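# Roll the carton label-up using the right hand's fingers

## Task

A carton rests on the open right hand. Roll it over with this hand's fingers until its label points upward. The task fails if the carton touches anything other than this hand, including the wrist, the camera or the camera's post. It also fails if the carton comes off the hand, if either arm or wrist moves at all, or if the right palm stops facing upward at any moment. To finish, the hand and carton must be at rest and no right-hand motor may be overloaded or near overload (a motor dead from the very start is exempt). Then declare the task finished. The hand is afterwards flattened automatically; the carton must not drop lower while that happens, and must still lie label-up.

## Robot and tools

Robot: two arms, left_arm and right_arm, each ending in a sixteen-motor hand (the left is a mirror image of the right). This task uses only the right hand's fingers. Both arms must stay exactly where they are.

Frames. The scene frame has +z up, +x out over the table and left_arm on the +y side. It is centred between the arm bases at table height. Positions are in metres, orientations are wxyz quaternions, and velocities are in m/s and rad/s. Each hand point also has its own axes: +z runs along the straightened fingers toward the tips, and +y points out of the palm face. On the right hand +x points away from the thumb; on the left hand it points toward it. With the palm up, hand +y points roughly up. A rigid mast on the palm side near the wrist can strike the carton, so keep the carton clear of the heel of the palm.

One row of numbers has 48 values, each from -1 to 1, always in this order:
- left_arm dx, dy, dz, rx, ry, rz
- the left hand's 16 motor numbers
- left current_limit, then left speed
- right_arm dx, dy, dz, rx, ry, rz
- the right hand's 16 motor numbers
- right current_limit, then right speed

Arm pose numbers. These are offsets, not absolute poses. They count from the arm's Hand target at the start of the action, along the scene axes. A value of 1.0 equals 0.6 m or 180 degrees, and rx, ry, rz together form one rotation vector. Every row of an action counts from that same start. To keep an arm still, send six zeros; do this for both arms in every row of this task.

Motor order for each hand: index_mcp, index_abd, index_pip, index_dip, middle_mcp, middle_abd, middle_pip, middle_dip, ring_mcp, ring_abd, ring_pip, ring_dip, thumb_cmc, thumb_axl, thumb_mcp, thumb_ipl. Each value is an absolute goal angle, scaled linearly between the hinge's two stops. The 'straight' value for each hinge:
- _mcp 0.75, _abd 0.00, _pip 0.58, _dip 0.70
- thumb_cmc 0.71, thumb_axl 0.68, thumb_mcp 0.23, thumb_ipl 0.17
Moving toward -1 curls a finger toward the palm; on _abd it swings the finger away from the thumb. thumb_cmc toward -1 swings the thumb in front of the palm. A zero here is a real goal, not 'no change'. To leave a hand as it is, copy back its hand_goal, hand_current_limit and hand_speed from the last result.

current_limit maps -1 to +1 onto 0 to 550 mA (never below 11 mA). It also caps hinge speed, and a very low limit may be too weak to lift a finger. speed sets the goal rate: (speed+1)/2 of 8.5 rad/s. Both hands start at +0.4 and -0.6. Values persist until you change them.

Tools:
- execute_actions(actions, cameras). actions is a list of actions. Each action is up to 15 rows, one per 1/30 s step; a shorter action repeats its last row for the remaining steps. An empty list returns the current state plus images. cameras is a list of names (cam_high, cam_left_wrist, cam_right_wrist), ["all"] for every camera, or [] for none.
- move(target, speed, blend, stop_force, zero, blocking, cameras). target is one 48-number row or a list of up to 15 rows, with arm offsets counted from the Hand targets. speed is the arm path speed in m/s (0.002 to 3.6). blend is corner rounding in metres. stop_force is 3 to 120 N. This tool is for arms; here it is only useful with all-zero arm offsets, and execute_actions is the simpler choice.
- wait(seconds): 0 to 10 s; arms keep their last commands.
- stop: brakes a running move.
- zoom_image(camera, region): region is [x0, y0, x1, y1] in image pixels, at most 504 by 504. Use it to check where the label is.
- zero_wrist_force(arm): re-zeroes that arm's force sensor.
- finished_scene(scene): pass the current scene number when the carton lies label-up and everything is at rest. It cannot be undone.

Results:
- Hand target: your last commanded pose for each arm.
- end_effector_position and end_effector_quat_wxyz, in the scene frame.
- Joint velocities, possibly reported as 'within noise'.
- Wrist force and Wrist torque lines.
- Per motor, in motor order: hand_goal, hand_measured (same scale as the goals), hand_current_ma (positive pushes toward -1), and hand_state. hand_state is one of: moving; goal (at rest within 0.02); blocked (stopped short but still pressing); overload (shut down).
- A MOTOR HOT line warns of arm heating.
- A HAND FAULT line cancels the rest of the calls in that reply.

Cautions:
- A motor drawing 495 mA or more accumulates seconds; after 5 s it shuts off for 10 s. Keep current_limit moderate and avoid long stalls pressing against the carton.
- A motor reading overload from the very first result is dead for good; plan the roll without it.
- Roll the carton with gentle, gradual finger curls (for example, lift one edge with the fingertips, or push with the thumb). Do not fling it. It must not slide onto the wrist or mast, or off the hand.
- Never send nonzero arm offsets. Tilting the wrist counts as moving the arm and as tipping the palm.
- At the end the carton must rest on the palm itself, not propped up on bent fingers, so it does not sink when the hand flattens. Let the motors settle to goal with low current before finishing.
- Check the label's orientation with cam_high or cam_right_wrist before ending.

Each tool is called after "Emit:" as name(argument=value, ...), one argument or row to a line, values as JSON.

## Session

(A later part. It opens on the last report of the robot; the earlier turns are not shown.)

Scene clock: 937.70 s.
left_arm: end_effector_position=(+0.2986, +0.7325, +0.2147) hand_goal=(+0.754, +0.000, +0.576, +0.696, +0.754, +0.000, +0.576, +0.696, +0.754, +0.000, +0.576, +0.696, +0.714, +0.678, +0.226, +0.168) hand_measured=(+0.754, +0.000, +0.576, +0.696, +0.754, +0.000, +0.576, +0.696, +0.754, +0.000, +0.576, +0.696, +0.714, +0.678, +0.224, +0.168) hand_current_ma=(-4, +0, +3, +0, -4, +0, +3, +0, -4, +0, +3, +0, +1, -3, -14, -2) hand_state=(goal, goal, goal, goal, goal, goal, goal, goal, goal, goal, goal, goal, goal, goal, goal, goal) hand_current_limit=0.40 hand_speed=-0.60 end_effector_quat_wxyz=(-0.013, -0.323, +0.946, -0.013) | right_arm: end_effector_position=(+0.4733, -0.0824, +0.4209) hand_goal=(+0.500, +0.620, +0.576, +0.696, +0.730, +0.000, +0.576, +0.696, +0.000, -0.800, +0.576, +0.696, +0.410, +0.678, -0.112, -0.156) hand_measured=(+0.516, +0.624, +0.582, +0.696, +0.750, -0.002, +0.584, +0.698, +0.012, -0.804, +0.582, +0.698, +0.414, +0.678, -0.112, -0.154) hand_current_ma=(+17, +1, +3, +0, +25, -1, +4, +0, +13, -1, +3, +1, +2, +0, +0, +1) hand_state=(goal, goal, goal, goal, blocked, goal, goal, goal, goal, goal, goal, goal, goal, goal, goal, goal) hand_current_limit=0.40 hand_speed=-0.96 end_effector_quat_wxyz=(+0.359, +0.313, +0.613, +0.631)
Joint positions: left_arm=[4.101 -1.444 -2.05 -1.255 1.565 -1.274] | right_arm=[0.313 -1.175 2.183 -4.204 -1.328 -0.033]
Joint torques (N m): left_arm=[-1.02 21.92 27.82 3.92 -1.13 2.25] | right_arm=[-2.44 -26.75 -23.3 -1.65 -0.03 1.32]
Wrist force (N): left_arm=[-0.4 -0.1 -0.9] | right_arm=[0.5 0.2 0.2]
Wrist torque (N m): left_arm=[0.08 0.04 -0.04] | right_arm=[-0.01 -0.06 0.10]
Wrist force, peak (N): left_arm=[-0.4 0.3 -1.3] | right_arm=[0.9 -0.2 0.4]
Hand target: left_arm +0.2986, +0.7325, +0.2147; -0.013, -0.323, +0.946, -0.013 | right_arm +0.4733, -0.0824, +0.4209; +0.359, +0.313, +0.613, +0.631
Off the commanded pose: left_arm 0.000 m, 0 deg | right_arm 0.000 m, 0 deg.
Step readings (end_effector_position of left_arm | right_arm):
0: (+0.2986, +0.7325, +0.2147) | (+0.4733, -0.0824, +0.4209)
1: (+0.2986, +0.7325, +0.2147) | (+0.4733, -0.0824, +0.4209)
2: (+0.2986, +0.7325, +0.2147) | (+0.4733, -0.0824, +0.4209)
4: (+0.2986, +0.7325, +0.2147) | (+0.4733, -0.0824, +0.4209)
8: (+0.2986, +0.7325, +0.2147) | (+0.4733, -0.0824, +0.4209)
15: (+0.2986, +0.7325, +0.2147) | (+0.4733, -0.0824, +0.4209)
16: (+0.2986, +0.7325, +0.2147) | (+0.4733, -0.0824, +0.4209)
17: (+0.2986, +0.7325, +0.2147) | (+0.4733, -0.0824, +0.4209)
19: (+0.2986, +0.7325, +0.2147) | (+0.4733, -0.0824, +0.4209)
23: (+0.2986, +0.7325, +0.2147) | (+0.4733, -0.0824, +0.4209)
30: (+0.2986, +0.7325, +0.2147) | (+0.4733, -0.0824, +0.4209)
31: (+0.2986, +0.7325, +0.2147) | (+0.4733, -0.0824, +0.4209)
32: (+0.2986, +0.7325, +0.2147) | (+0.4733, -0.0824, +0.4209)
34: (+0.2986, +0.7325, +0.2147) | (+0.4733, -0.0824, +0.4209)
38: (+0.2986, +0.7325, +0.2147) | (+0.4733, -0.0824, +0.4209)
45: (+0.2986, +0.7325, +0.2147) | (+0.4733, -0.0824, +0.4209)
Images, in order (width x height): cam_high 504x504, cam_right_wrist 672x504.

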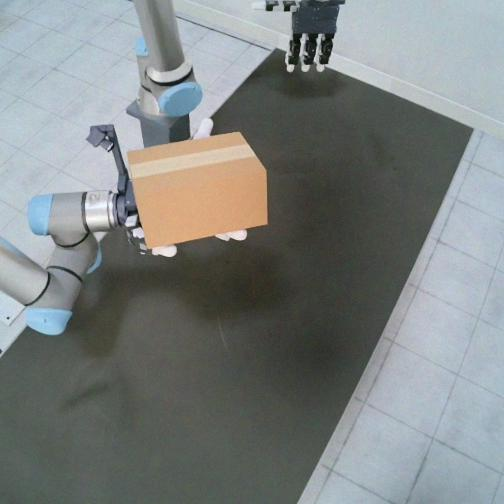

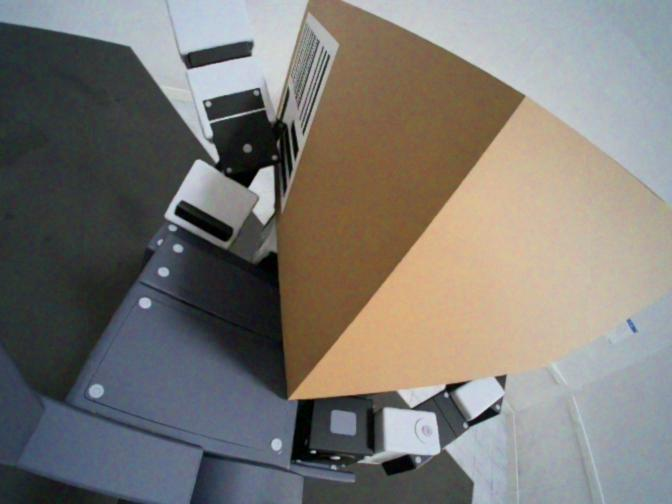

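Emit:
execute_actions(
  actions=[
    [[0,0,0,0,0,0,0.754,0,0.576,0.696,0.754,0,0.576,0.696,0.754,0,0.576,0.696,0.714,0.678,0.226,0.168,0.4,-0.6,0,0,0,0,0,0,0.58,0.62,0.576,0.696,0.73,0,0.576,0.696,0.0,-0.8,0.576,0.696,0.48,0.678,-0.112,-0.157,0.4,-0.96]],
    [[0,0,0,0,0,0,0.754,0,0.576,0.696,0.754,0,0.576,0.696,0.754,0,0.576,0.696,0.714,0.678,0.226,0.168,0.4,-0.6,0,0,0,0,0,0,0.58,0.62,0.576,0.696,0.73,0,0.576,0.696,0.0,-0.8,0.576,0.696,0.48,0.678,-0.112,-0.157,0.4,-0.96]],
  ],
  cameras=["cam_high","cam_right_wrist"],
)

Emit:
zoom_image(
  camera="cam_high",
  region=[80, 80, 290, 270],
)

Scene clock: 1010.47 s.
left_arm: end_effector_position=(+0.2986, +0.7325, +0.2147) hand_goal=(+0.754, +0.000, +0.576, +0.696, +0.754, +0.000, +0.576, +0.696, +0.754, +0.000, +0.576, +0.696, +0.714, +0.678, +0.226, +0.168) hand_measured=(+0.754, +0.000, +0.576, +0.696, +0.754, +0.000, +0.576, +0.696, +0.754, +0.000, +0.576, +0.696, +0.714, +0.678, +0.224, +0.168) hand_current_ma=(-4, +0, +3, +0, -4, +0, +3, +0, -4, +0, +3, +0, +1, -3, -14, -2) hand_state=(goal, goal, goal, goal, goal, goal, goal, goal, goal, goal, goal, goal, goal, goal, goal, goal) hand_current_limit=0.40 hand_speed=-0.60 end_effector_quat_wxyz=(-0.013, -0.323, +0.946, -0.013) | right_arm: end_effector_position=(+0.4733, -0.0824, +0.4209) hand_goal=(+0.580, +0.620, +0.576, +0.696, +0.730, +0.000, +0.576, +0.696, +0.000, -0.800, +0.576, +0.696, +0.480, +0.678, -0.112, -0.156) hand_measured=(+0.596, +0.624, +0.582, +0.696, +0.750, -0.002, +0.584, +0.698, +0.012, -0.804, +0.582, +0.698, +0.486, +0.678, -0.112, -0.154) hand_current_ma=(+16, +1, +3, +0, +25, -1, +4, +0, +12, -1, +3, +1, +3, +0, +0, +1) hand_state=(goal, goal, goal, goal, blocked, goal, goal, goal, goal, goal, goal, goal, goal, goal, goal, goal) hand_current_limit=0.40 hand_speed=-0.96 end_effector_quat_wxyz=(+0.359, +0.313, +0.613, +0.631)
Joint positions: left_arm=[4.101 -1.444 -2.05 -1.255 1.565 -1.274] | right_arm=[0.313 -1.175 2.183 -4.204 -1.328 -0.033]
Joint torques (N m): left_arm=[-0.72 22.17 28.02 3.98 -1.24 2.12] | right_arm=[-2.21 -24.32 -22.49 -1.73 0.26 0.56]
Wrist force (N): left_arm=[-0.4 0.3 -0.9] | right_arm=[0.5 0.0 0.1]
Wrist torque (N m): left_arm=[0.12 0.04 -0.04] | right_arm=[-0.02 -0.06 0.11]
Wrist force, peak (N): left_arm=[-0.5 0.0 -1.3] | right_arm=[1.0 -0.1 0.1]
Hand target: left_arm +0.2986, +0.7325, +0.2147; -0.013, -0.323, +0.946, -0.013 | right_arm +0.4733, -0.0824, +0.4209; +0.359, +0.313, +0.613, +0.631
Off the commanded pose: left_arm 0.000 m, 0 deg | right_arm 0.000 m, 0 deg.
Step readings (end_effector_position of left_arm | right_arm):
0: (+0.2986, +0.7325, +0.2147) | (+0.4733, -0.0824, +0.4209)
1: (+0.2986, +0.7325, +0.2147) | (+0.4733, -0.0824, +0.4209)
2: (+0.2986, +0.7325, +0.2147) | (+0.4733, -0.0824, +0.4209)
4: (+0.2986, +0.7325, +0.2147) | (+0.4733, -0.0824, +0.4209)
8: (+0.2986, +0.7325, +0.2147) | (+0.4733, -0.0824, +0.4209)
15: (+0.2986, +0.7325, +0.2147) | (+0.4733, -0.0824, +0.4209)
16: (+0.2986, +0.7325, +0.2147) | (+0.4733, -0.0824, +0.4209)
17: (+0.2986, +0.7325, +0.2147) | (+0.4733, -0.0824, +0.4209)
19: (+0.2986, +0.7325, +0.2147) | (+0.4733, -0.0824, +0.4209)
23: (+0.2986, +0.7325, +0.2147) | (+0.4733, -0.0824, +0.4209)
30: (+0.2986, +0.7325, +0.2147) | (+0.4733, -0.0824, +0.4209)
Images, in order (width x height): cam_high 504x504, cam_right_wrist 672x504.

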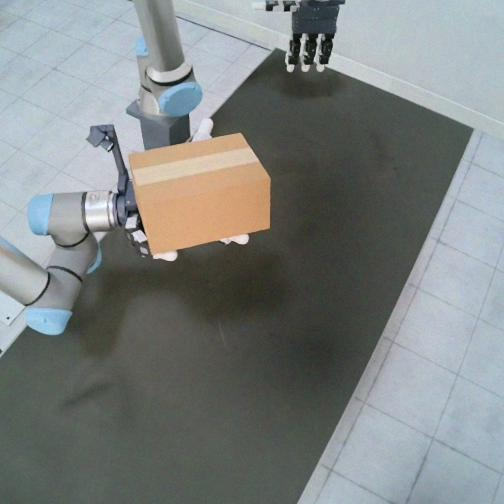

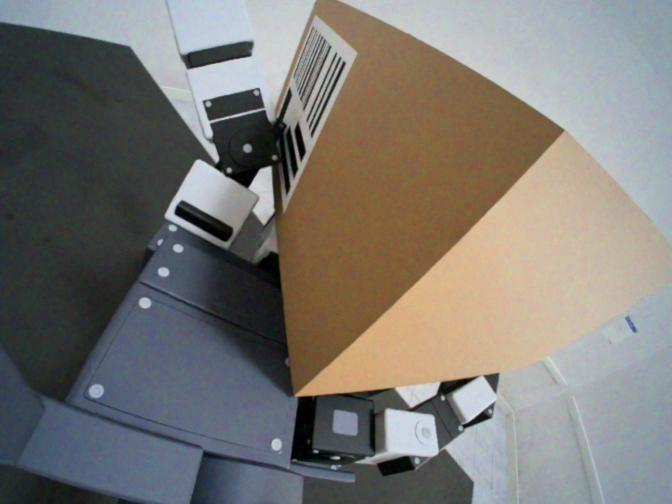

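Scaled by 2.400.

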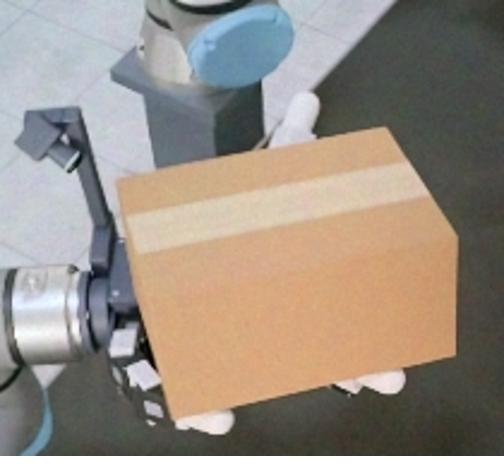

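Emit:
execute_actions(
  actions=[
    [[0,0,0,0,0,0,0.754,0,0.576,0.696,0.754,0,0.576,0.696,0.754,0,0.576,0.696,0.714,0.678,0.226,0.168,0.4,-0.6,0,0,0,0,0,0,0.66,0.62,0.576,0.696,0.73,0,0.576,0.696,0.0,-0.8,0.576,0.696,0.55,0.678,-0.112,-0.157,0.4,-0.96]],
    [[0,0,0,0,0,0,0.754,0,0.576,0.696,0.754,0,0.576,0.696,0.754,0,0.576,0.696,0.714,0.678,0.226,0.168,0.4,-0.6,0,0,0,0,0,0,0.66,0.62,0.576,0.696,0.73,0,0.576,0.696,0.0,-0.8,0.576,0.696,0.55,0.678,-0.112,-0.157,0.4,-0.96]],
  ],
  cameras=["cam_high","cam_right_wrist"],
)

Emit:
zoom_image(
  camera="cam_high",
  region=[80, 80, 290, 270],
)

Scene clock: 1027.73 s.
left_arm: end_effector_position=(+0.2986, +0.7325, +0.2147) hand_goal=(+0.754, +0.000, +0.576, +0.696, +0.754, +0.000, +0.576, +0.696, +0.754, +0.000, +0.576, +0.696, +0.714, +0.678, +0.226, +0.168) hand_measured=(+0.754, +0.000, +0.576, +0.696, +0.754, +0.000, +0.576, +0.696, +0.754, +0.000, +0.576, +0.696, +0.714, +0.678, +0.224, +0.168) hand_current_ma=(-4, +0, +3, +0, -4, +0, +3, +0, -4, +0, +3, +0, +1, -3, -14, -2) hand_state=(goal, goal, goal, goal, goal, goal, goal, goal, goal, goal, goal, goal, goal, goal, goal, goal) hand_current_limit=0.40 hand_speed=-0.60 end_effector_quat_wxyz=(-0.013, -0.323, +0.946, -0.013) | right_arm: end_effector_position=(+0.4733, -0.0824, +0.4209) hand_goal=(+0.660, +0.620, +0.576, +0.696, +0.730, +0.000, +0.576, +0.696, +0.000, -0.800, +0.576, +0.696, +0.550, +0.678, -0.112, -0.156) hand_measured=(+0.666, +0.624, +0.582, +0.696, +0.750, -0.002, +0.584, +0.698, +0.012, -0.804, +0.582, +0.698, +0.560, +0.682, -0.112, -0.154) hand_current_ma=(+5, +1, +3, +0, +25, -1, +4, +0, +12, -1, +3, +1, +9, +2, +0, +1) hand_state=(goal, goal, goal, goal, blocked, goal, goal, goal, goal, goal, goal, goal, goal, goal, goal, goal) hand_current_limit=0.40 hand_speed=-0.96 end_effector_quat_wxyz=(+0.359, +0.313, +0.613, +0.631)
Joint positions: left_arm=[4.101 -1.444 -2.05 -1.255 1.565 -1.274] | right_arm=[0.313 -1.175 2.183 -4.204 -1.328 -0.033]
Joint torques (N m): left_arm=[-0.71 22.16 28.58 4.04 -1.27 2.29] | right_arm=[-2.82 -23.52 -22.24 -2.14 0.09 0.33]
Wrist force (N): left_arm=[-0.3 0.1 -0.9] | right_arm=[0.4 -0.1 -0.1]
Wrist torque (N m): left_arm=[0.09 0.03 -0.04] | right_arm=[-0.02 -0.04 0.10]
Wrist force, peak (N): left_arm=[-0.3 0.1 -1.4] | right_arm=[0.8 -0.3 0.3]
Hand target: left_arm +0.2986, +0.7325, +0.2147; -0.013, -0.323, +0.946, -0.013 | right_arm +0.4733, -0.0824, +0.4209; +0.359, +0.313, +0.613, +0.631
Off the commanded pose: left_arm 0.000 m, 0 deg | right_arm 0.000 m, 0 deg.
Step readings (end_effector_position of left_arm | right_arm):
0: (+0.2986, +0.7325, +0.2147) | (+0.4733, -0.0824, +0.4209)
1: (+0.2986, +0.7325, +0.2147) | (+0.4733, -0.0824, +0.4209)
2: (+0.2986, +0.7325, +0.2147) | (+0.4733, -0.0824, +0.4209)
4: (+0.2986, +0.7325, +0.2147) | (+0.4733, -0.0824, +0.4209)
8: (+0.2986, +0.7325, +0.2147) | (+0.4733, -0.0824, +0.4209)
15: (+0.2986, +0.7325, +0.2147) | (+0.4733, -0.0824, +0.4209)
16: (+0.2986, +0.7325, +0.2147) | (+0.4733, -0.0824, +0.4209)
17: (+0.2986, +0.7325, +0.2147) | (+0.4733, -0.0824, +0.4209)
19: (+0.2986, +0.7325, +0.2147) | (+0.4733, -0.0824, +0.4209)
23: (+0.2986, +0.7325, +0.2147) | (+0.4733, -0.0824, +0.4209)
30: (+0.2986, +0.7325, +0.2147) | (+0.4733, -0.0824, +0.4209)
Images, in order (width x height): cam_high 504x504, cam_right_wrist 672x504.

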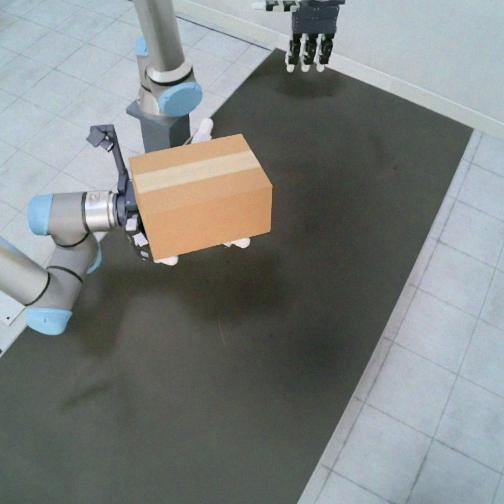

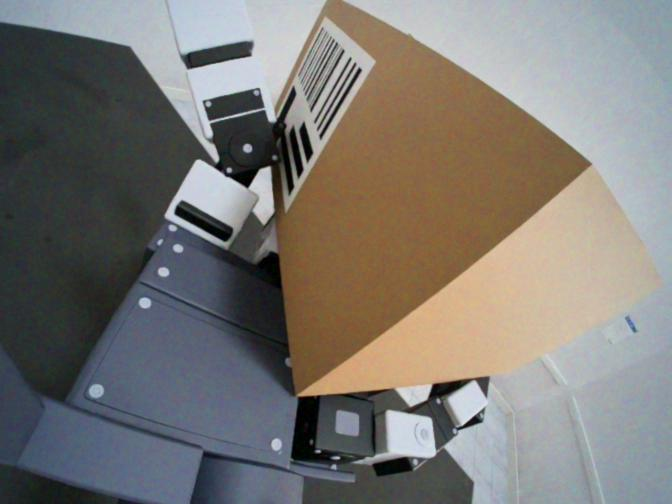

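Scaled by 2.400.

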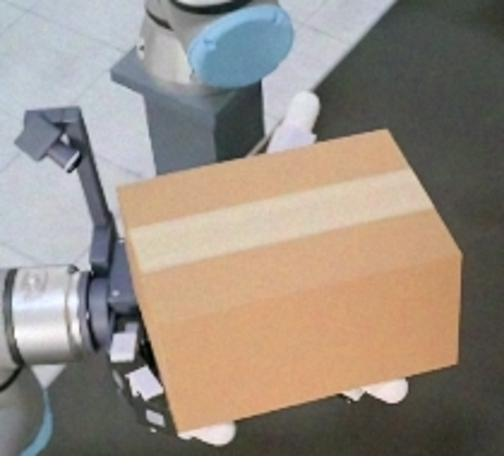

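Emit:
execute_actions(
  actions=[
    [[0,0,0,0,0,0,0.754,0,0.576,0.696,0.754,0,0.576,0.696,0.754,0,0.576,0.696,0.714,0.678,0.226,0.168,0.4,-0.6,0,0,0,0,0,0,0.73,0.62,0.576,0.696,0.73,0,0.576,0.696,0.0,-0.8,0.576,0.696,0.63,0.678,-0.112,-0.157,0.4,-0.96]],
    [[0,0,0,0,0,0,0.754,0,0.576,0.696,0.754,0,0.576,0.696,0.754,0,0.576,0.696,0.714,0.678,0.226,0.168,0.4,-0.6,0,0,0,0,0,0,0.73,0.62,0.576,0.696,0.73,0,0.576,0.696,0.0,-0.8,0.576,0.696,0.63,0.678,-0.112,-0.157,0.4,-0.96]],
    [[0,0,0,0,0,0,0.754,0,0.576,0.696,0.754,0,0.576,0.696,0.754,0,0.576,0.696,0.714,0.678,0.226,0.168,0.4,-0.6,0,0,0,0,0,0,0.73,0.62,0.576,0.696,0.73,0,0.576,0.696,0.2,-0.8,0.576,0.696,0.63,0.678,-0.112,-0.157,0.4,-0.95]],
    [[0,0,0,0,0,0,0.754,0,0.576,0.696,0.754,0,0.576,0.696,0.754,0,0.576,0.696,0.714,0.678,0.226,0.168,0.4,-0.6,0,0,0,0,0,0,0.73,0.62,0.576,0.696,0.73,0,0.576,0.696,0.4,-0.8,0.576,0.696,0.63,0.678,-0.112,-0.157,0.4,-0.93]],
  ],
  cameras=["cam_high","cam_right_wrist"],
)

Emit:
zoom_image(
  camera="cam_high",
  region=[80, 80, 290, 270],
)

Scene clock: 1047.80 s.
left_arm: end_effector_position=(+0.2986, +0.7325, +0.2147) hand_goal=(+0.754, +0.000, +0.576, +0.696, +0.754, +0.000, +0.576, +0.696, +0.754, +0.000, +0.576, +0.696, +0.714, +0.678, +0.226, +0.168) hand_measured=(+0.754, +0.000, +0.576, +0.696, +0.754, +0.000, +0.576, +0.696, +0.754, +0.000, +0.576, +0.696, +0.714, +0.678, +0.224, +0.168) hand_current_ma=(-4, +0, +3, +0, -4, +0, +3, +0, -4, +0, +3, +0, +1, -3, -14, -2) hand_state=(goal, goal, goal, goal, goal, goal, goal, goal, goal, goal, goal, goal, goal, goal, goal, goal) hand_current_limit=0.40 hand_speed=-0.60 end_effector_quat_wxyz=(-0.013, -0.323, +0.946, -0.013) | right_arm: end_effector_position=(+0.4733, -0.0824, +0.4209) hand_goal=(+0.730, +0.620, +0.576, +0.696, +0.730, +0.000, +0.576, +0.696, +0.400, -0.800, +0.576, +0.696, +0.630, +0.678, -0.112, -0.156) hand_measured=(+0.736, +0.622, +0.582, +0.696, +0.750, -0.002, +0.584, +0.698, +0.406, -0.804, +0.582, +0.698, +0.640, +0.682, -0.112, -0.154) hand_current_ma=(+5, +1, +3, +0, +25, -1, +4, +0, +3, -1, +3, +1, +8, +2, +0, +1) hand_state=(goal, goal, goal, goal, blocked, goal, goal, goal, goal, goal, goal, goal, goal, goal, goal, goal) hand_current_limit=0.40 hand_speed=-0.93 end_effector_quat_wxyz=(+0.359, +0.313, +0.613, +0.631)
Joint positions: left_arm=[4.101 -1.444 -2.05 -1.255 1.565 -1.274] | right_arm=[0.313 -1.175 2.183 -4.204 -1.328 -0.033]
Joint torques (N m): left_arm=[-0.56 22.44 28 4.1 -1.44 2.16] | right_arm=[-2.76 -23.78 -21.09 -2.5 0 0.3]
Wrist force (N): left_arm=[-0.3 0.2 -1.1] | right_arm=[0.5 -0.3 0.1]
Wrist torque (N m): left_arm=[0.13 0.02 -0.04] | right_arm=[-0.04 -0.06 0.11]
Wrist force, peak (N): left_arm=[-0.4 0.4 -1.3] | right_arm=[0.9 0.1 0.2]
Hand target: left_arm +0.2986, +0.7325, +0.2147; -0.013, -0.323, +0.946, -0.013 | right_arm +0.4733, -0.0824, +0.4209; +0.359, +0.313, +0.613, +0.631
Off the commanded pose: left_arm 0.000 m, 0 deg | right_arm 0.000 m, 0 deg.
Step readings (end_effector_position of left_arm | right_arm):
0: (+0.2986, +0.7325, +0.2147) | (+0.4733, -0.0824, +0.4209)
1: (+0.2986, +0.7325, +0.2147) | (+0.4733, -0.0824, +0.4209)
2: (+0.2986, +0.7325, +0.2147) | (+0.4733, -0.0824, +0.4209)
4: (+0.2986, +0.7325, +0.2147) | (+0.4733, -0.0824, +0.4209)
8: (+0.2986, +0.7325, +0.2147) | (+0.4733, -0.0824, +0.4209)
15: (+0.2986, +0.7325, +0.2147) | (+0.4733, -0.0824, +0.4209)
16: (+0.2986, +0.7325, +0.2147) | (+0.4733, -0.0824, +0.4209)
17: (+0.2986, +0.7325, +0.2147) | (+0.4733, -0.0824, +0.4209)
19: (+0.2986, +0.7325, +0.2147) | (+0.4733, -0.0824, +0.4209)
23: (+0.2986, +0.7325, +0.2147) | (+0.4733, -0.0824, +0.4209)
30: (+0.2986, +0.7325, +0.2147) | (+0.4733, -0.0824, +0.4209)
31: (+0.2986, +0.7325, +0.2147) | (+0.4733, -0.0824, +0.4209)
32: (+0.2986, +0.7325, +0.2147) | (+0.4733, -0.0824, +0.4209)
34: (+0.2986, +0.7325, +0.2147) | (+0.4733, -0.0824, +0.4209)
38: (+0.2986, +0.7325, +0.2147) | (+0.4733, -0.0824, +0.4209)
45: (+0.2986, +0.7325, +0.2147) | (+0.4733, -0.0824, +0.4209)
46: (+0.2986, +0.7325, +0.2147) | (+0.4733, -0.0824, +0.4209)
47: (+0.2986, +0.7325, +0.2147) | (+0.4733, -0.0824, +0.4209)
49: (+0.2986, +0.7325, +0.2147) | (+0.4733, -0.0824, +0.4209)
53: (+0.2986, +0.7325, +0.2147) | (+0.4733, -0.0824, +0.4209)
60: (+0.2986, +0.7325, +0.2147) | (+0.4733, -0.0824, +0.4209)
Images, in order (width x height): cam_high 504x504, cam_right_wrist 672x504.

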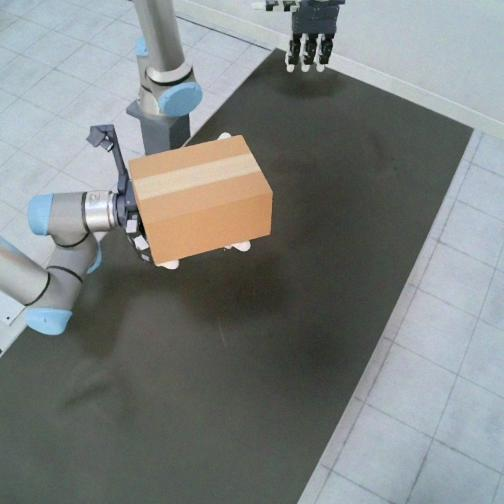

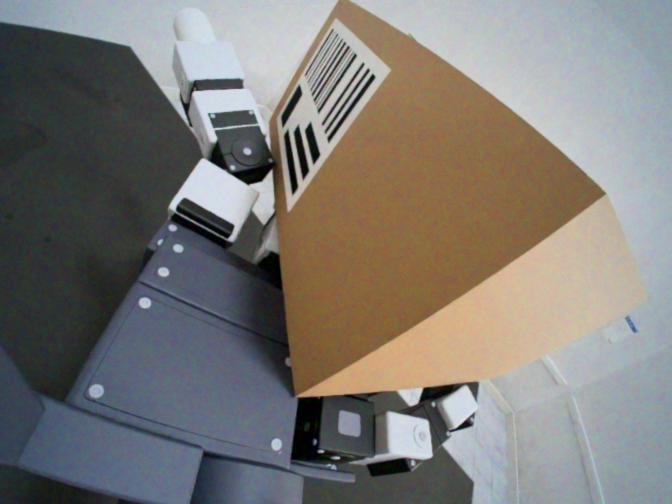

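Scaled by 2.400.

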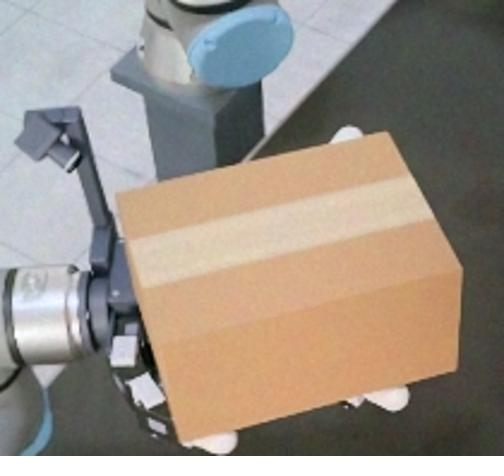

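Emit:
execute_actions(
  actions=[],
)

Emit:
zoom_image(
  camera="cam_high",
  region=[80, 80, 290, 270],
)

Scene clock: 1077.70 s.
left_arm: end_effector_position=(+0.2986, +0.7325, +0.2147) hand_goal=(+0.754, +0.000, +0.576, +0.696, +0.754, +0.000, +0.576, +0.696, +0.754, +0.000, +0.576, +0.696, +0.714, +0.678, +0.226, +0.168) hand_measured=(+0.754, +0.000, +0.576, +0.696, +0.754, +0.000, +0.576, +0.696, +0.754, +0.000, +0.576, +0.696, +0.714, +0.678, +0.224, +0.168) hand_current_ma=(-4, +0, +3, +0, -4, +0, +3, +0, -4, +0, +3, +0, +1, -3, -14, -2) hand_state=(goal, goal, goal, goal, goal, goal, goal, goal, goal, goal, goal, goal, goal, goal, goal, goal) hand_current_limit=0.40 hand_speed=-0.60 end_effector_quat_wxyz=(-0.013, -0.323, +0.946, -0.013) | right_arm: end_effector_position=(+0.4733, -0.0824, +0.4209) hand_goal=(+0.730, +0.620, +0.576, +0.696, +0.730, +0.000, +0.576, +0.696, +0.400, -0.800, +0.576, +0.696, +0.630, +0.678, -0.112, -0.156) hand_measured=(+0.736, +0.622, +0.582, +0.696, +0.750, -0.002, +0.584, +0.698, +0.406, -0.804, +0.582, +0.698, +0.640, +0.682, -0.112, -0.154) hand_current_ma=(+5, +1, +3, +0, +25, -1, +4, +0, +3, -1, +3, +1, +8, +2, +0, +1) hand_state=(goal, goal, goal, goal, blocked, goal, goal, goal, goal, goal, goal, goal, goal, goal, goal, goal) hand_current_limit=0.40 hand_speed=-0.93 end_effector_quat_wxyz=(+0.359, +0.313, +0.613, +0.631)
Joint positions: left_arm=[4.101 -1.444 -2.05 -1.255 1.565 -1.274] | right_arm=[0.313 -1.175 2.183 -4.204 -1.328 -0.033]
Joint velocities: within noise
Joint torques (N m): left_arm=[-0.28 21.6 27.86 3.93 -1.39 2.22] | right_arm=[-1.51 -23.16 -19.16 -2.67 0 -0.01]
Wrist force (N): left_arm=[-0.3 0.0 -1.0] | right_arm=[0.7 -0.1 0.0]
Wrist torque (N m): left_arm=[0.10 0.03 -0.03] | right_arm=[-0.02 -0.07 0.13]
Wrist force, peak (N): left_arm=[-0.5 0.0 -1.4] | right_arm=[1.0 0.0 0.1]
Hand target: left_arm +0.2986, +0.7325, +0.2147; -0.013, -0.323, +0.946, -0.013 | right_arm +0.4733, -0.0824, +0.4209; +0.359, +0.313, +0.613, +0.631
Off the commanded pose: left_arm 0.000 m, 0 deg | right_arm 0.000 m, 0 deg.

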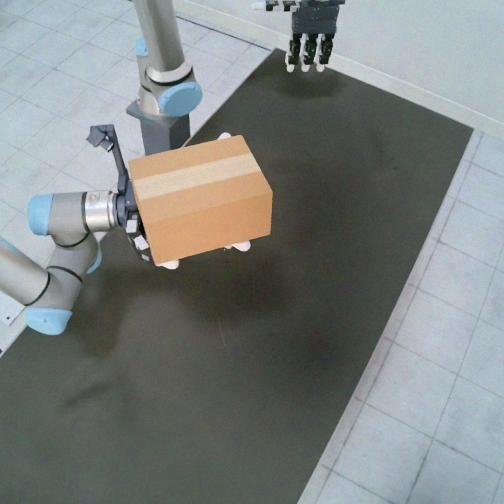

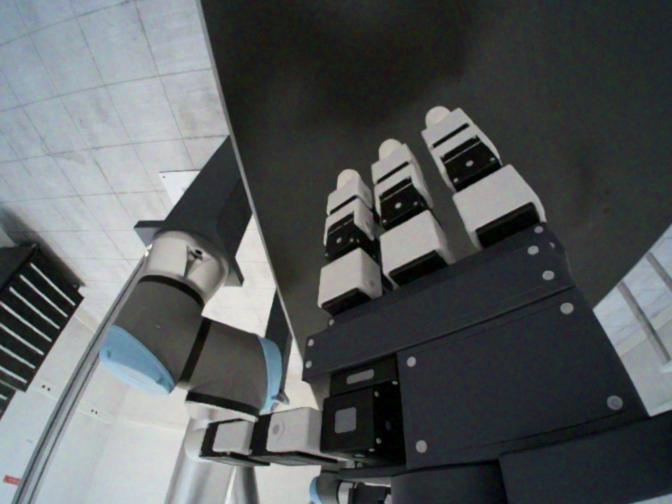

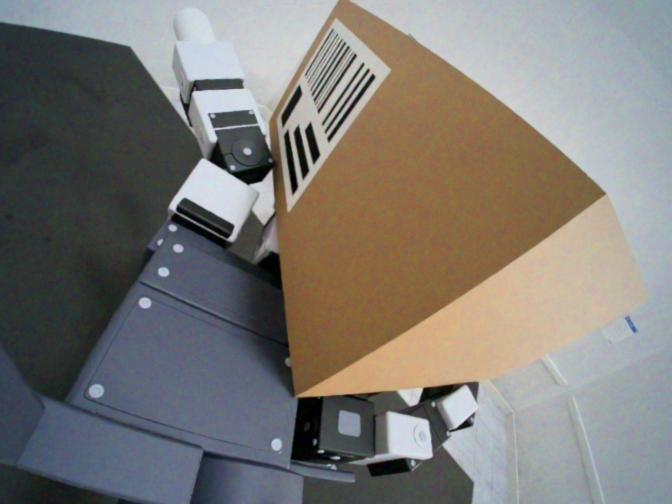

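Scaled by 2.400.

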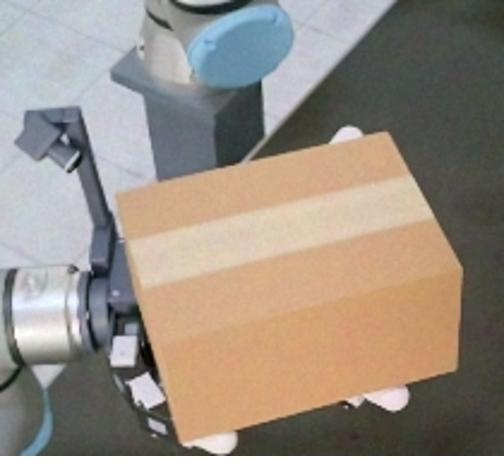

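Emit:
execute_actions(
  actions=[
    [[0,0,0,0,0,0,0.754,0,0.576,0.696,0.754,0,0.576,0.696,0.754,0,0.576,0.696,0.714,0.678,0.226,0.168,0.4,-0.6,0,0,0,0,0,0,0.71,0.62,0.576,0.696,0.71,0,0.576,0.696,0.76,-0.8,0.576,0.696,0.714,0.678,-0.112,-0.157,0.4,-0.93]],
  ],
  cameras=["cam_high","cam_right_wrist"],
)

Emit:
zoom_image(
  camera="cam_high",
  region=[80, 80, 290, 270],
)

Scene clock: 1206.03 s.
left_arm: end_effector_position=(+0.2986, +0.7325, +0.2147) hand_goal=(+0.754, +0.000, +0.576, +0.696, +0.754, +0.000, +0.576, +0.696, +0.754, +0.000, +0.576, +0.696, +0.714, +0.678, +0.226, +0.168) hand_measured=(+0.754, +0.000, +0.576, +0.696, +0.754, +0.000, +0.576, +0.696, +0.754, +0.000, +0.576, +0.696, +0.714, +0.678, +0.224, +0.168) hand_current_ma=(-4, +0, +3, +0, -4, +0, +3, +0, -4, +0, +3, +0, +1, -3, -14, -2) hand_state=(goal, goal, goal, goal, goal, goal, goal, goal, goal, goal, goal, goal, goal, goal, goal, goal) hand_current_limit=0.40 hand_speed=-0.60 end_effector_quat_wxyz=(-0.013, -0.323, +0.946, -0.013) | right_arm: end_effector_position=(+0.4733, -0.0824, +0.4209) hand_goal=(+0.710, +0.620, +0.576, +0.696, +0.710, +0.000, +0.576, +0.696, +0.760, -0.800, +0.576, +0.696, +0.714, +0.678, -0.112, -0.156) hand_measured=(+0.732, +0.622, +0.582, +0.696, +0.740, -0.002, +0.584, +0.698, +0.766, -0.804, +0.582, +0.698, +0.720, +0.682, -0.112, -0.154) hand_current_ma=(+27, +1, +3, +0, +43, -1, +4, +0, +3, -1, +3, +1, +3, +2, +0, +1) hand_state=(blocked, goal, goal, goal, blocked, goal, goal, goal, goal, goal, goal, goal, goal, goal, goal, goal) hand_current_limit=0.40 hand_speed=-0.93 end_effector_quat_wxyz=(+0.359, +0.313, +0.613, +0.631)
Joint positions: left_arm=[4.101 -1.444 -2.05 -1.255 1.565 -1.274] | right_arm=[0.313 -1.175 2.183 -4.204 -1.328 -0.033]
Joint torques (N m): left_arm=[-1.23 21.69 27.94 4.35 -1.25 2.18] | right_arm=[2.81 -22.57 -10.53 -2.86 -0.2 -1.41]
Wrist force (N): left_arm=[-0.4 0.1 -1.2] | right_arm=[0.7 0.0 0.1]
Wrist torque (N m): left_arm=[0.12 0.03 -0.04] | right_arm=[-0.01 -0.08 0.13]
Wrist force, peak (N): left_arm=[-0.3 0.0 -1.6] | right_arm=[1.0 0.1 0.3]
Hand target: left_arm +0.2986, +0.7325, +0.2147; -0.013, -0.323, +0.946, -0.013 | right_arm +0.4733, -0.0824, +0.4209; +0.359, +0.313, +0.613, +0.631
Off the commanded pose: left_arm 0.000 m, 0 deg | right_arm 0.000 m, 0 deg.
Step readings (end_effector_position of left_arm | right_arm):
0: (+0.2986, +0.7325, +0.2147) | (+0.4733, -0.0824, +0.4209)
1: (+0.2986, +0.7325, +0.2147) | (+0.4733, -0.0824, +0.4209)
2: (+0.2986, +0.7325, +0.2147) | (+0.4733, -0.0824, +0.4209)
4: (+0.2986, +0.7325, +0.2147) | (+0.4733, -0.0824, +0.4209)
8: (+0.2986, +0.7325, +0.2147) | (+0.4733, -0.0824, +0.4209)
15: (+0.2986, +0.7325, +0.2147) | (+0.4733, -0.0824, +0.4209)
Images, in order (width x height): cam_high 504x504, cam_right_wrist 672x504.

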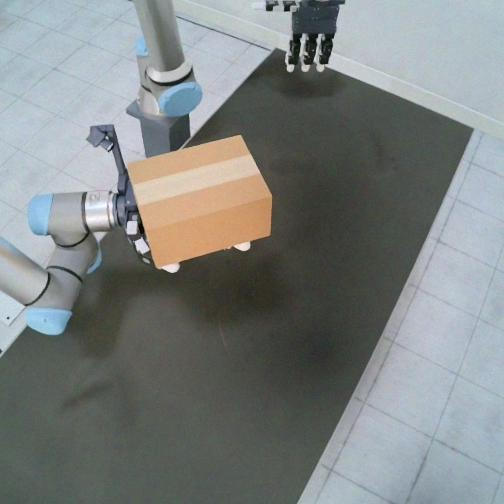

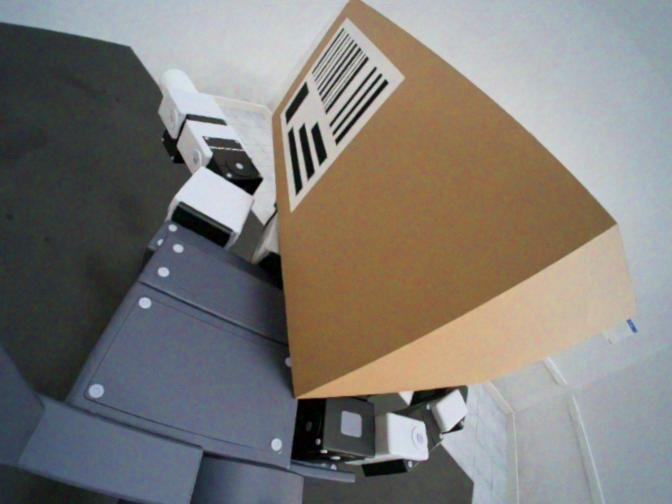

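Scaled by 2.400.

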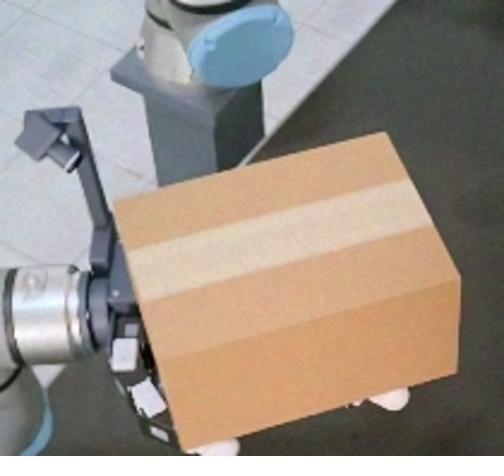

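Emit:
execute_actions(
  actions=[
    [[0,0,0,0,0,0,0.754,0,0.576,0.696,0.754,0,0.576,0.696,0.754,0,0.576,0.696,0.714,0.678,0.226,0.168,0.4,-0.6,0,0,0,0,0,0,0.68,0.25,0.576,0.696,0.68,-0.35,0.576,0.696,0.76,-0.8,0.576,0.696,0.714,0.678,-0.112,-0.157,0.4,-0.93]],
  ],
  cameras=["cam_high","cam_right_wrist"],
)

Emit:
zoom_image(
  camera="cam_high",
  region=[80, 80, 290, 270],
)

Scene clock: 1219.30 s.
left_arm: end_effector_position=(+0.2986, +0.7325, +0.2147) hand_goal=(+0.754, +0.000, +0.576, +0.696, +0.754, +0.000, +0.576, +0.696, +0.754, +0.000, +0.576, +0.696, +0.714, +0.678, +0.226, +0.168) hand_measured=(+0.754, +0.000, +0.576, +0.696, +0.754, +0.000, +0.576, +0.696, +0.754, +0.000, +0.576, +0.696, +0.714, +0.678, +0.224, +0.168) hand_current_ma=(-4, +0, +3, +0, -4, +0, +3, +0, -4, +0, +3, +0, +1, -3, -14, -2) hand_state=(goal, goal, goal, goal, goal, goal, goal, goal, goal, goal, goal, goal, goal, goal, goal, goal) hand_current_limit=0.40 hand_speed=-0.60 end_effector_quat_wxyz=(-0.013, -0.323, +0.946, -0.013) | right_arm: end_effector_position=(+0.4733, -0.0824, +0.4209) hand_goal=(+0.680, +0.250, +0.576, +0.696, +0.680, -0.350, +0.576, +0.696, +0.760, -0.800, +0.576, +0.696, +0.714, +0.678, -0.112, -0.156) hand_measured=(+0.710, +0.262, +0.582, +0.696, +0.710, -0.352, +0.584, +0.698, +0.766, -0.804, +0.582, +0.698, +0.720, +0.682, -0.112, -0.154) hand_current_ma=(+45, +8, +3, +0, +47, -1, +4, +0, +4, -1, +3, +1, +3, +2, +0, +1) hand_state=(blocked, goal, goal, goal, blocked, goal, goal, goal, goal, goal, goal, goal, goal, goal, goal, goal) hand_current_limit=0.40 hand_speed=-0.93 end_effector_quat_wxyz=(+0.359, +0.313, +0.613, +0.631)
Joint positions: left_arm=[4.101 -1.444 -2.05 -1.255 1.565 -1.274] | right_arm=[0.313 -1.175 2.183 -4.204 -1.328 -0.033]
Joint torques (N m): left_arm=[-1.04 21.98 28.77 4.42 -1.25 2.21] | right_arm=[3.67 -23.4 -9.22 -2.69 -0.31 -1.35]
Wrist force (N): left_arm=[-0.4 0.0 -0.9] | right_arm=[0.6 -0.1 0.2]
Wrist torque (N m): left_arm=[0.08 0.03 -0.03] | right_arm=[-0.02 -0.07 0.09]
Wrist force, peak (N): left_arm=[-0.5 0.1 -1.4] | right_arm=[1.0 -0.1 0.3]
Hand target: left_arm +0.2986, +0.7325, +0.2147; -0.013, -0.323, +0.946, -0.013 | right_arm +0.4733, -0.0824, +0.4209; +0.359, +0.313, +0.613, +0.631
Off the commanded pose: left_arm 0.000 m, 0 deg | right_arm 0.000 m, 0 deg.
Step readings (end_effector_position of left_arm | right_arm):
0: (+0.2986, +0.7325, +0.2147) | (+0.4733, -0.0824, +0.4209)
1: (+0.2986, +0.7325, +0.2147) | (+0.4733, -0.0824, +0.4209)
2: (+0.2986, +0.7325, +0.2147) | (+0.4733, -0.0824, +0.4209)
4: (+0.2986, +0.7325, +0.2147) | (+0.4733, -0.0824, +0.4209)
8: (+0.2986, +0.7325, +0.2147) | (+0.4733, -0.0824, +0.4209)
15: (+0.2986, +0.7325, +0.2147) | (+0.4733, -0.0824, +0.4209)
Images, in order (width x height): cam_high 504x504, cam_right_wrist 672x504.

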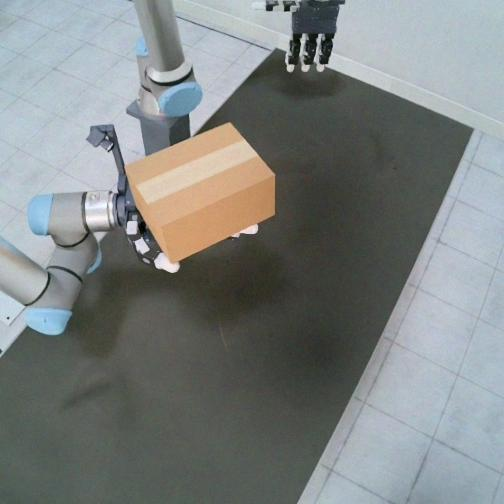

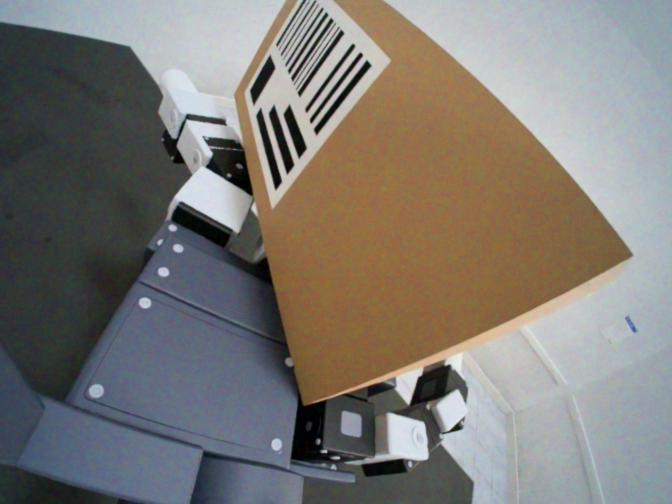

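Scaled by 2.400.

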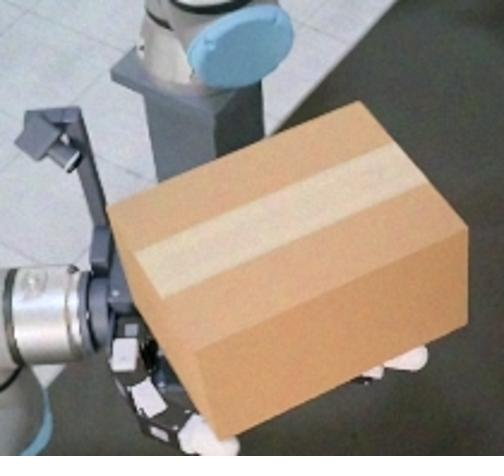

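Emit:
execute_actions(
  actions=[
    [[0,0,0,0,0,0,0.754,0,0.576,0.696,0.754,0,0.576,0.696,0.754,0,0.576,0.696,0.714,0.678,0.226,0.168,0.4,-0.6,0,0,0,0,0,0,0.68,-0.1,0.576,0.696,0.68,-0.6,0.576,0.696,0.75,-0.8,0.576,0.696,0.714,0.678,-0.112,-0.157,0.4,-0.93]],
  ],
  cameras=["cam_high","cam_right_wrist"],
)

Emit:
zoom_image(
  camera="cam_high",
  region=[80, 80, 290, 270],
)

Scene clock: 1227.77 s.
left_arm: end_effector_position=(+0.2986, +0.7325, +0.2147) hand_goal=(+0.754, +0.000, +0.576, +0.696, +0.754, +0.000, +0.576, +0.696, +0.754, +0.000, +0.576, +0.696, +0.714, +0.678, +0.226, +0.168) hand_measured=(+0.754, +0.000, +0.576, +0.696, +0.754, +0.000, +0.576, +0.696, +0.754, +0.000, +0.576, +0.696, +0.714, +0.678, +0.224, +0.168) hand_current_ma=(-4, +0, +3, +0, -4, +0, +3, +0, -4, +0, +3, +0, +1, -3, -14, -2) hand_state=(goal, goal, goal, goal, goal, goal, goal, goal, goal, goal, goal, goal, goal, goal, goal, goal) hand_current_limit=0.40 hand_speed=-0.60 end_effector_quat_wxyz=(-0.013, -0.323, +0.946, -0.013) | right_arm: end_effector_position=(+0.4733, -0.0824, +0.4209) hand_goal=(+0.680, -0.100, +0.576, +0.696, +0.680, -0.600, +0.576, +0.696, +0.750, -0.800, +0.576, +0.696, +0.714, +0.678, -0.112, -0.156) hand_measured=(+0.710, -0.090, +0.582, +0.696, +0.708, -0.602, +0.584, +0.698, +0.766, -0.804, +0.582, +0.698, +0.720, +0.682, -0.112, -0.154) hand_current_ma=(+45, +7, +3, +0, +40, -1, +4, +0, +17, -1, +3, +1, +3, +2, +0, +1) hand_state=(blocked, goal, goal, goal, blocked, goal, goal, goal, goal, goal, goal, goal, goal, goal, goal, goal) hand_current_limit=0.40 hand_speed=-0.93 end_effector_quat_wxyz=(+0.359, +0.313, +0.613, +0.631)
Joint positions: left_arm=[4.101 -1.444 -2.05 -1.255 1.565 -1.274] | right_arm=[0.313 -1.175 2.183 -4.204 -1.328 -0.033]
Joint torques (N m): left_arm=[-0.42 22.85 28.38 4.32 -1.26 2.15] | right_arm=[3.91 -23.06 -9.74 -2.67 -0.17 -1.33]
Wrist force (N): left_arm=[-0.3 0.2 -1.2] | right_arm=[0.6 0.0 0.1]
Wrist torque (N m): left_arm=[0.14 0.02 -0.03] | right_arm=[0.00 -0.06 0.06]
Wrist force, peak (N): left_arm=[-0.5 0.1 -1.5] | right_arm=[0.9 -0.1 0.2]
Hand target: left_arm +0.2986, +0.7325, +0.2147; -0.013, -0.323, +0.946, -0.013 | right_arm +0.4733, -0.0824, +0.4209; +0.359, +0.313, +0.613, +0.631
Off the commanded pose: left_arm 0.000 m, 0 deg | right_arm 0.000 m, 0 deg.
Step readings (end_effector_position of left_arm | right_arm):
0: (+0.2986, +0.7325, +0.2147) | (+0.4733, -0.0824, +0.4209)
1: (+0.2986, +0.7325, +0.2147) | (+0.4733, -0.0824, +0.4209)
2: (+0.2986, +0.7325, +0.2147) | (+0.4733, -0.0824, +0.4209)
4: (+0.2986, +0.7325, +0.2147) | (+0.4733, -0.0824, +0.4209)
8: (+0.2986, +0.7325, +0.2147) | (+0.4733, -0.0824, +0.4209)
15: (+0.2986, +0.7325, +0.2147) | (+0.4733, -0.0824, +0.4209)
Images, in order (width x height): cam_high 504x504, cam_right_wrist 672x504.

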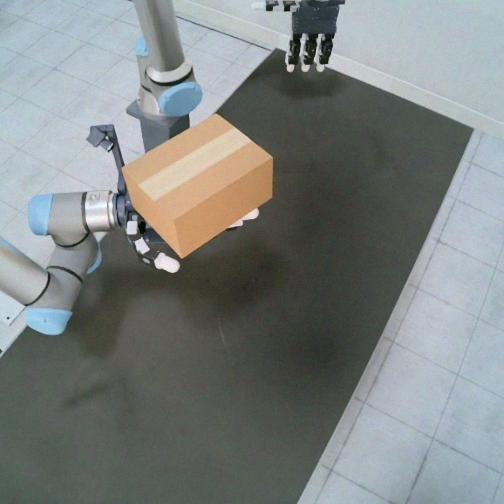

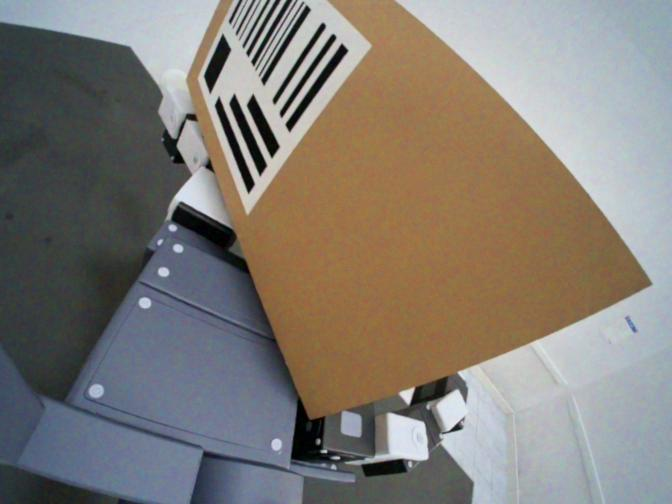

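Scaled by 2.400.

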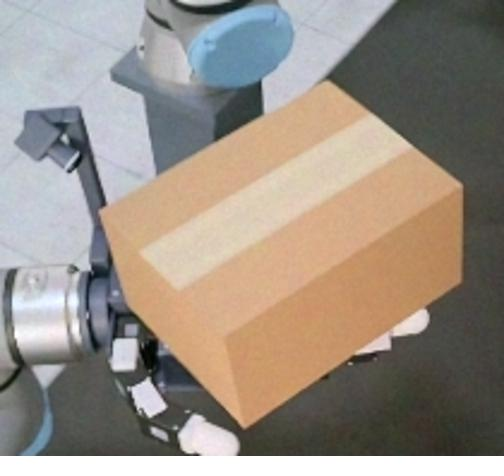

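Emit:
execute_actions(
  actions=[
    [[0,0,0,0,0,0,0.754,0,0.576,0.696,0.754,0,0.576,0.696,0.754,0,0.576,0.696,0.714,0.678,0.226,0.168,0.4,-0.6,0,0,0,0,0,0,0.68,-0.1,0.576,0.696,0.68,-0.6,0.576,0.696,0.73,-0.8,0.576,0.696,0.714,0.678,0.226,0.168,0.4,-0.85]],
    [[0,0,0,0,0,0,0.754,0,0.576,0.696,0.754,0,0.576,0.696,0.754,0,0.576,0.696,0.714,0.678,0.226,0.168,0.4,-0.6,0,0,0,0,0,0,0.68,-0.1,0.576,0.696,0.68,-0.6,0.576,0.696,0.73,-0.8,0.576,0.696,0.714,0.678,0.226,0.168,0.4,-0.85]],
    [[0,0,0,0,0,0,0.754,0,0.576,0.696,0.754,0,0.576,0.696,0.754,0,0.576,0.696,0.714,0.678,0.226,0.168,0.4,-0.6,0,0,0,0,0,0,0.68,-0.1,0.576,0.696,0.68,-0.6,0.576,0.696,0.73,-0.8,0.576,0.696,-0.4,0.678,0.226,0.168,0.4,-0.85]],
  ],
  cameras=["cam_high","cam_right_wrist"],
)

Emit:
zoom_image(
  camera="cam_high",
  region=[80, 80, 290, 270],
)

Scene clock: 1270.93 s.
left_arm: end_effector_position=(+0.2986, +0.7325, +0.2147) hand_goal=(+0.754, +0.000, +0.576, +0.696, +0.754, +0.000, +0.576, +0.696, +0.754, +0.000, +0.576, +0.696, +0.714, +0.678, +0.226, +0.168) hand_measured=(+0.754, +0.000, +0.576, +0.696, +0.754, +0.000, +0.576, +0.696, +0.754, +0.000, +0.576, +0.696, +0.714, +0.678, +0.224, +0.168) hand_current_ma=(-4, +0, +3, +0, -4, +0, +3, +0, -4, +0, +3, +0, +1, -3, -14, -2) hand_state=(goal, goal, goal, goal, goal, goal, goal, goal, goal, goal, goal, goal, goal, goal, goal, goal) hand_current_limit=0.40 hand_speed=-0.60 end_effector_quat_wxyz=(-0.013, -0.323, +0.946, -0.013) | right_arm: end_effector_position=(+0.4733, -0.0824, +0.4209) hand_goal=(+0.680, -0.100, +0.576, +0.696, +0.680, -0.600, +0.576, +0.696, +0.730, -0.800, +0.576, +0.696, -0.400, +0.678, +0.226, +0.168) hand_measured=(+0.710, -0.098, +0.582, +0.696, +0.708, -0.602, +0.584, +0.698, +0.748, -0.804, +0.582, +0.698, -0.392, +0.680, +0.224, +0.166) hand_current_ma=(+45, +0, +3, +0, +40, -1, +4, +0, +22, -1, +3, +1, +5, +1, -1, -1) hand_state=(blocked, goal, goal, goal, blocked, goal, goal, goal, goal, goal, goal, goal, goal, goal, goal, goal) hand_current_limit=0.40 hand_speed=-0.85 end_effector_quat_wxyz=(+0.359, +0.313, +0.613, +0.631)
Joint positions: left_arm=[4.101 -1.444 -2.05 -1.255 1.565 -1.274] | right_arm=[0.313 -1.175 2.183 -4.204 -1.328 -0.033]
Joint torques (N m): left_arm=[-0.89 22.47 27.29 4.39 -1.3 2.21] | right_arm=[5.47 -23.83 -7.34 -2 -0.29 -2.13]
Wrist force (N): left_arm=[-0.4 0.0 -1.2] | right_arm=[0.8 -0.1 0.2]
Wrist torque (N m): left_arm=[0.12 0.04 -0.05] | right_arm=[-0.03 -0.08 0.04]
Wrist force, peak (N): left_arm=[-0.5 0.2 -1.5] | right_arm=[1.0 0.1 0.2]
Hand target: left_arm +0.2986, +0.7325, +0.2147; -0.013, -0.323, +0.946, -0.013 | right_arm +0.4733, -0.0824, +0.4209; +0.359, +0.313, +0.613, +0.631
Off the commanded pose: left_arm 0.000 m, 0 deg | right_arm 0.000 m, 0 deg.
Step readings (end_effector_position of left_arm | right_arm):
0: (+0.2986, +0.7325, +0.2147) | (+0.4733, -0.0824, +0.4209)
1: (+0.2986, +0.7325, +0.2147) | (+0.4733, -0.0824, +0.4209)
2: (+0.2986, +0.7325, +0.2147) | (+0.4733, -0.0824, +0.4209)
4: (+0.2986, +0.7325, +0.2147) | (+0.4733, -0.0824, +0.4209)
8: (+0.2986, +0.7325, +0.2147) | (+0.4733, -0.0824, +0.4209)
15: (+0.2986, +0.7325, +0.2147) | (+0.4733, -0.0824, +0.4209)
16: (+0.2986, +0.7325, +0.2147) | (+0.4733, -0.0824, +0.4209)
17: (+0.2986, +0.7325, +0.2147) | (+0.4733, -0.0824, +0.4209)
19: (+0.2986, +0.7325, +0.2147) | (+0.4733, -0.0824, +0.4209)
23: (+0.2986, +0.7325, +0.2147) | (+0.4733, -0.0824, +0.4209)
30: (+0.2986, +0.7325, +0.2147) | (+0.4733, -0.0824, +0.4209)
31: (+0.2986, +0.7325, +0.2147) | (+0.4733, -0.0824, +0.4209)
32: (+0.2986, +0.7325, +0.2147) | (+0.4733, -0.0824, +0.4209)
34: (+0.2986, +0.7325, +0.2147) | (+0.4733, -0.0824, +0.4209)
38: (+0.2986, +0.7325, +0.2147) | (+0.4733, -0.0824, +0.4209)
45: (+0.2986, +0.7325, +0.2147) | (+0.4733, -0.0824, +0.4209)
Images, in order (width x height): cam_high 504x504, cam_right_wrist 672x504.

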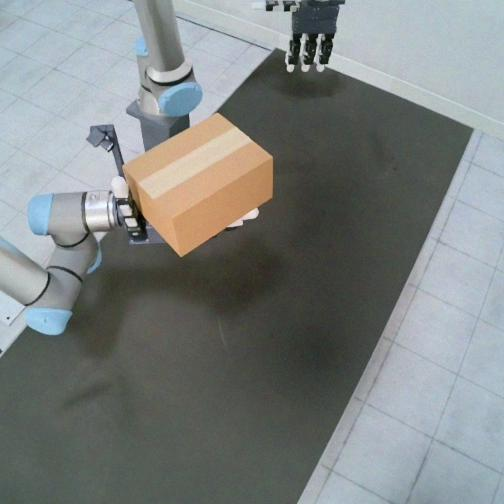

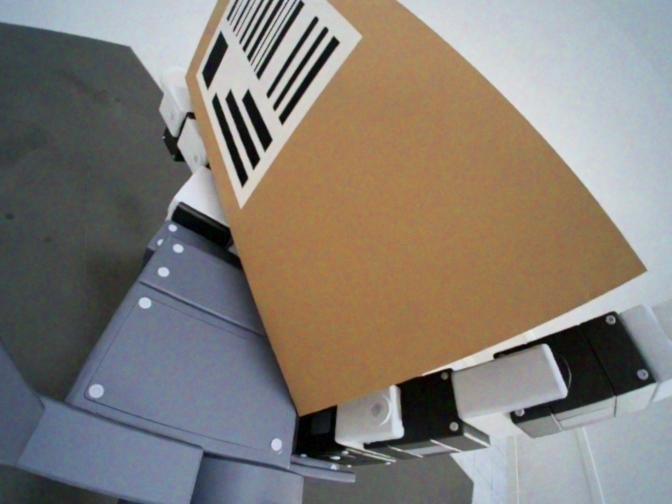

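Scaled by 2.400.

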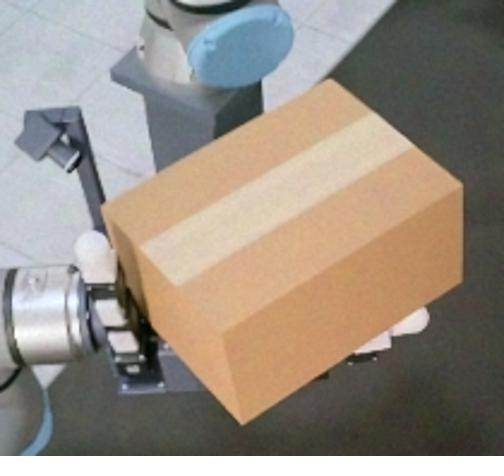

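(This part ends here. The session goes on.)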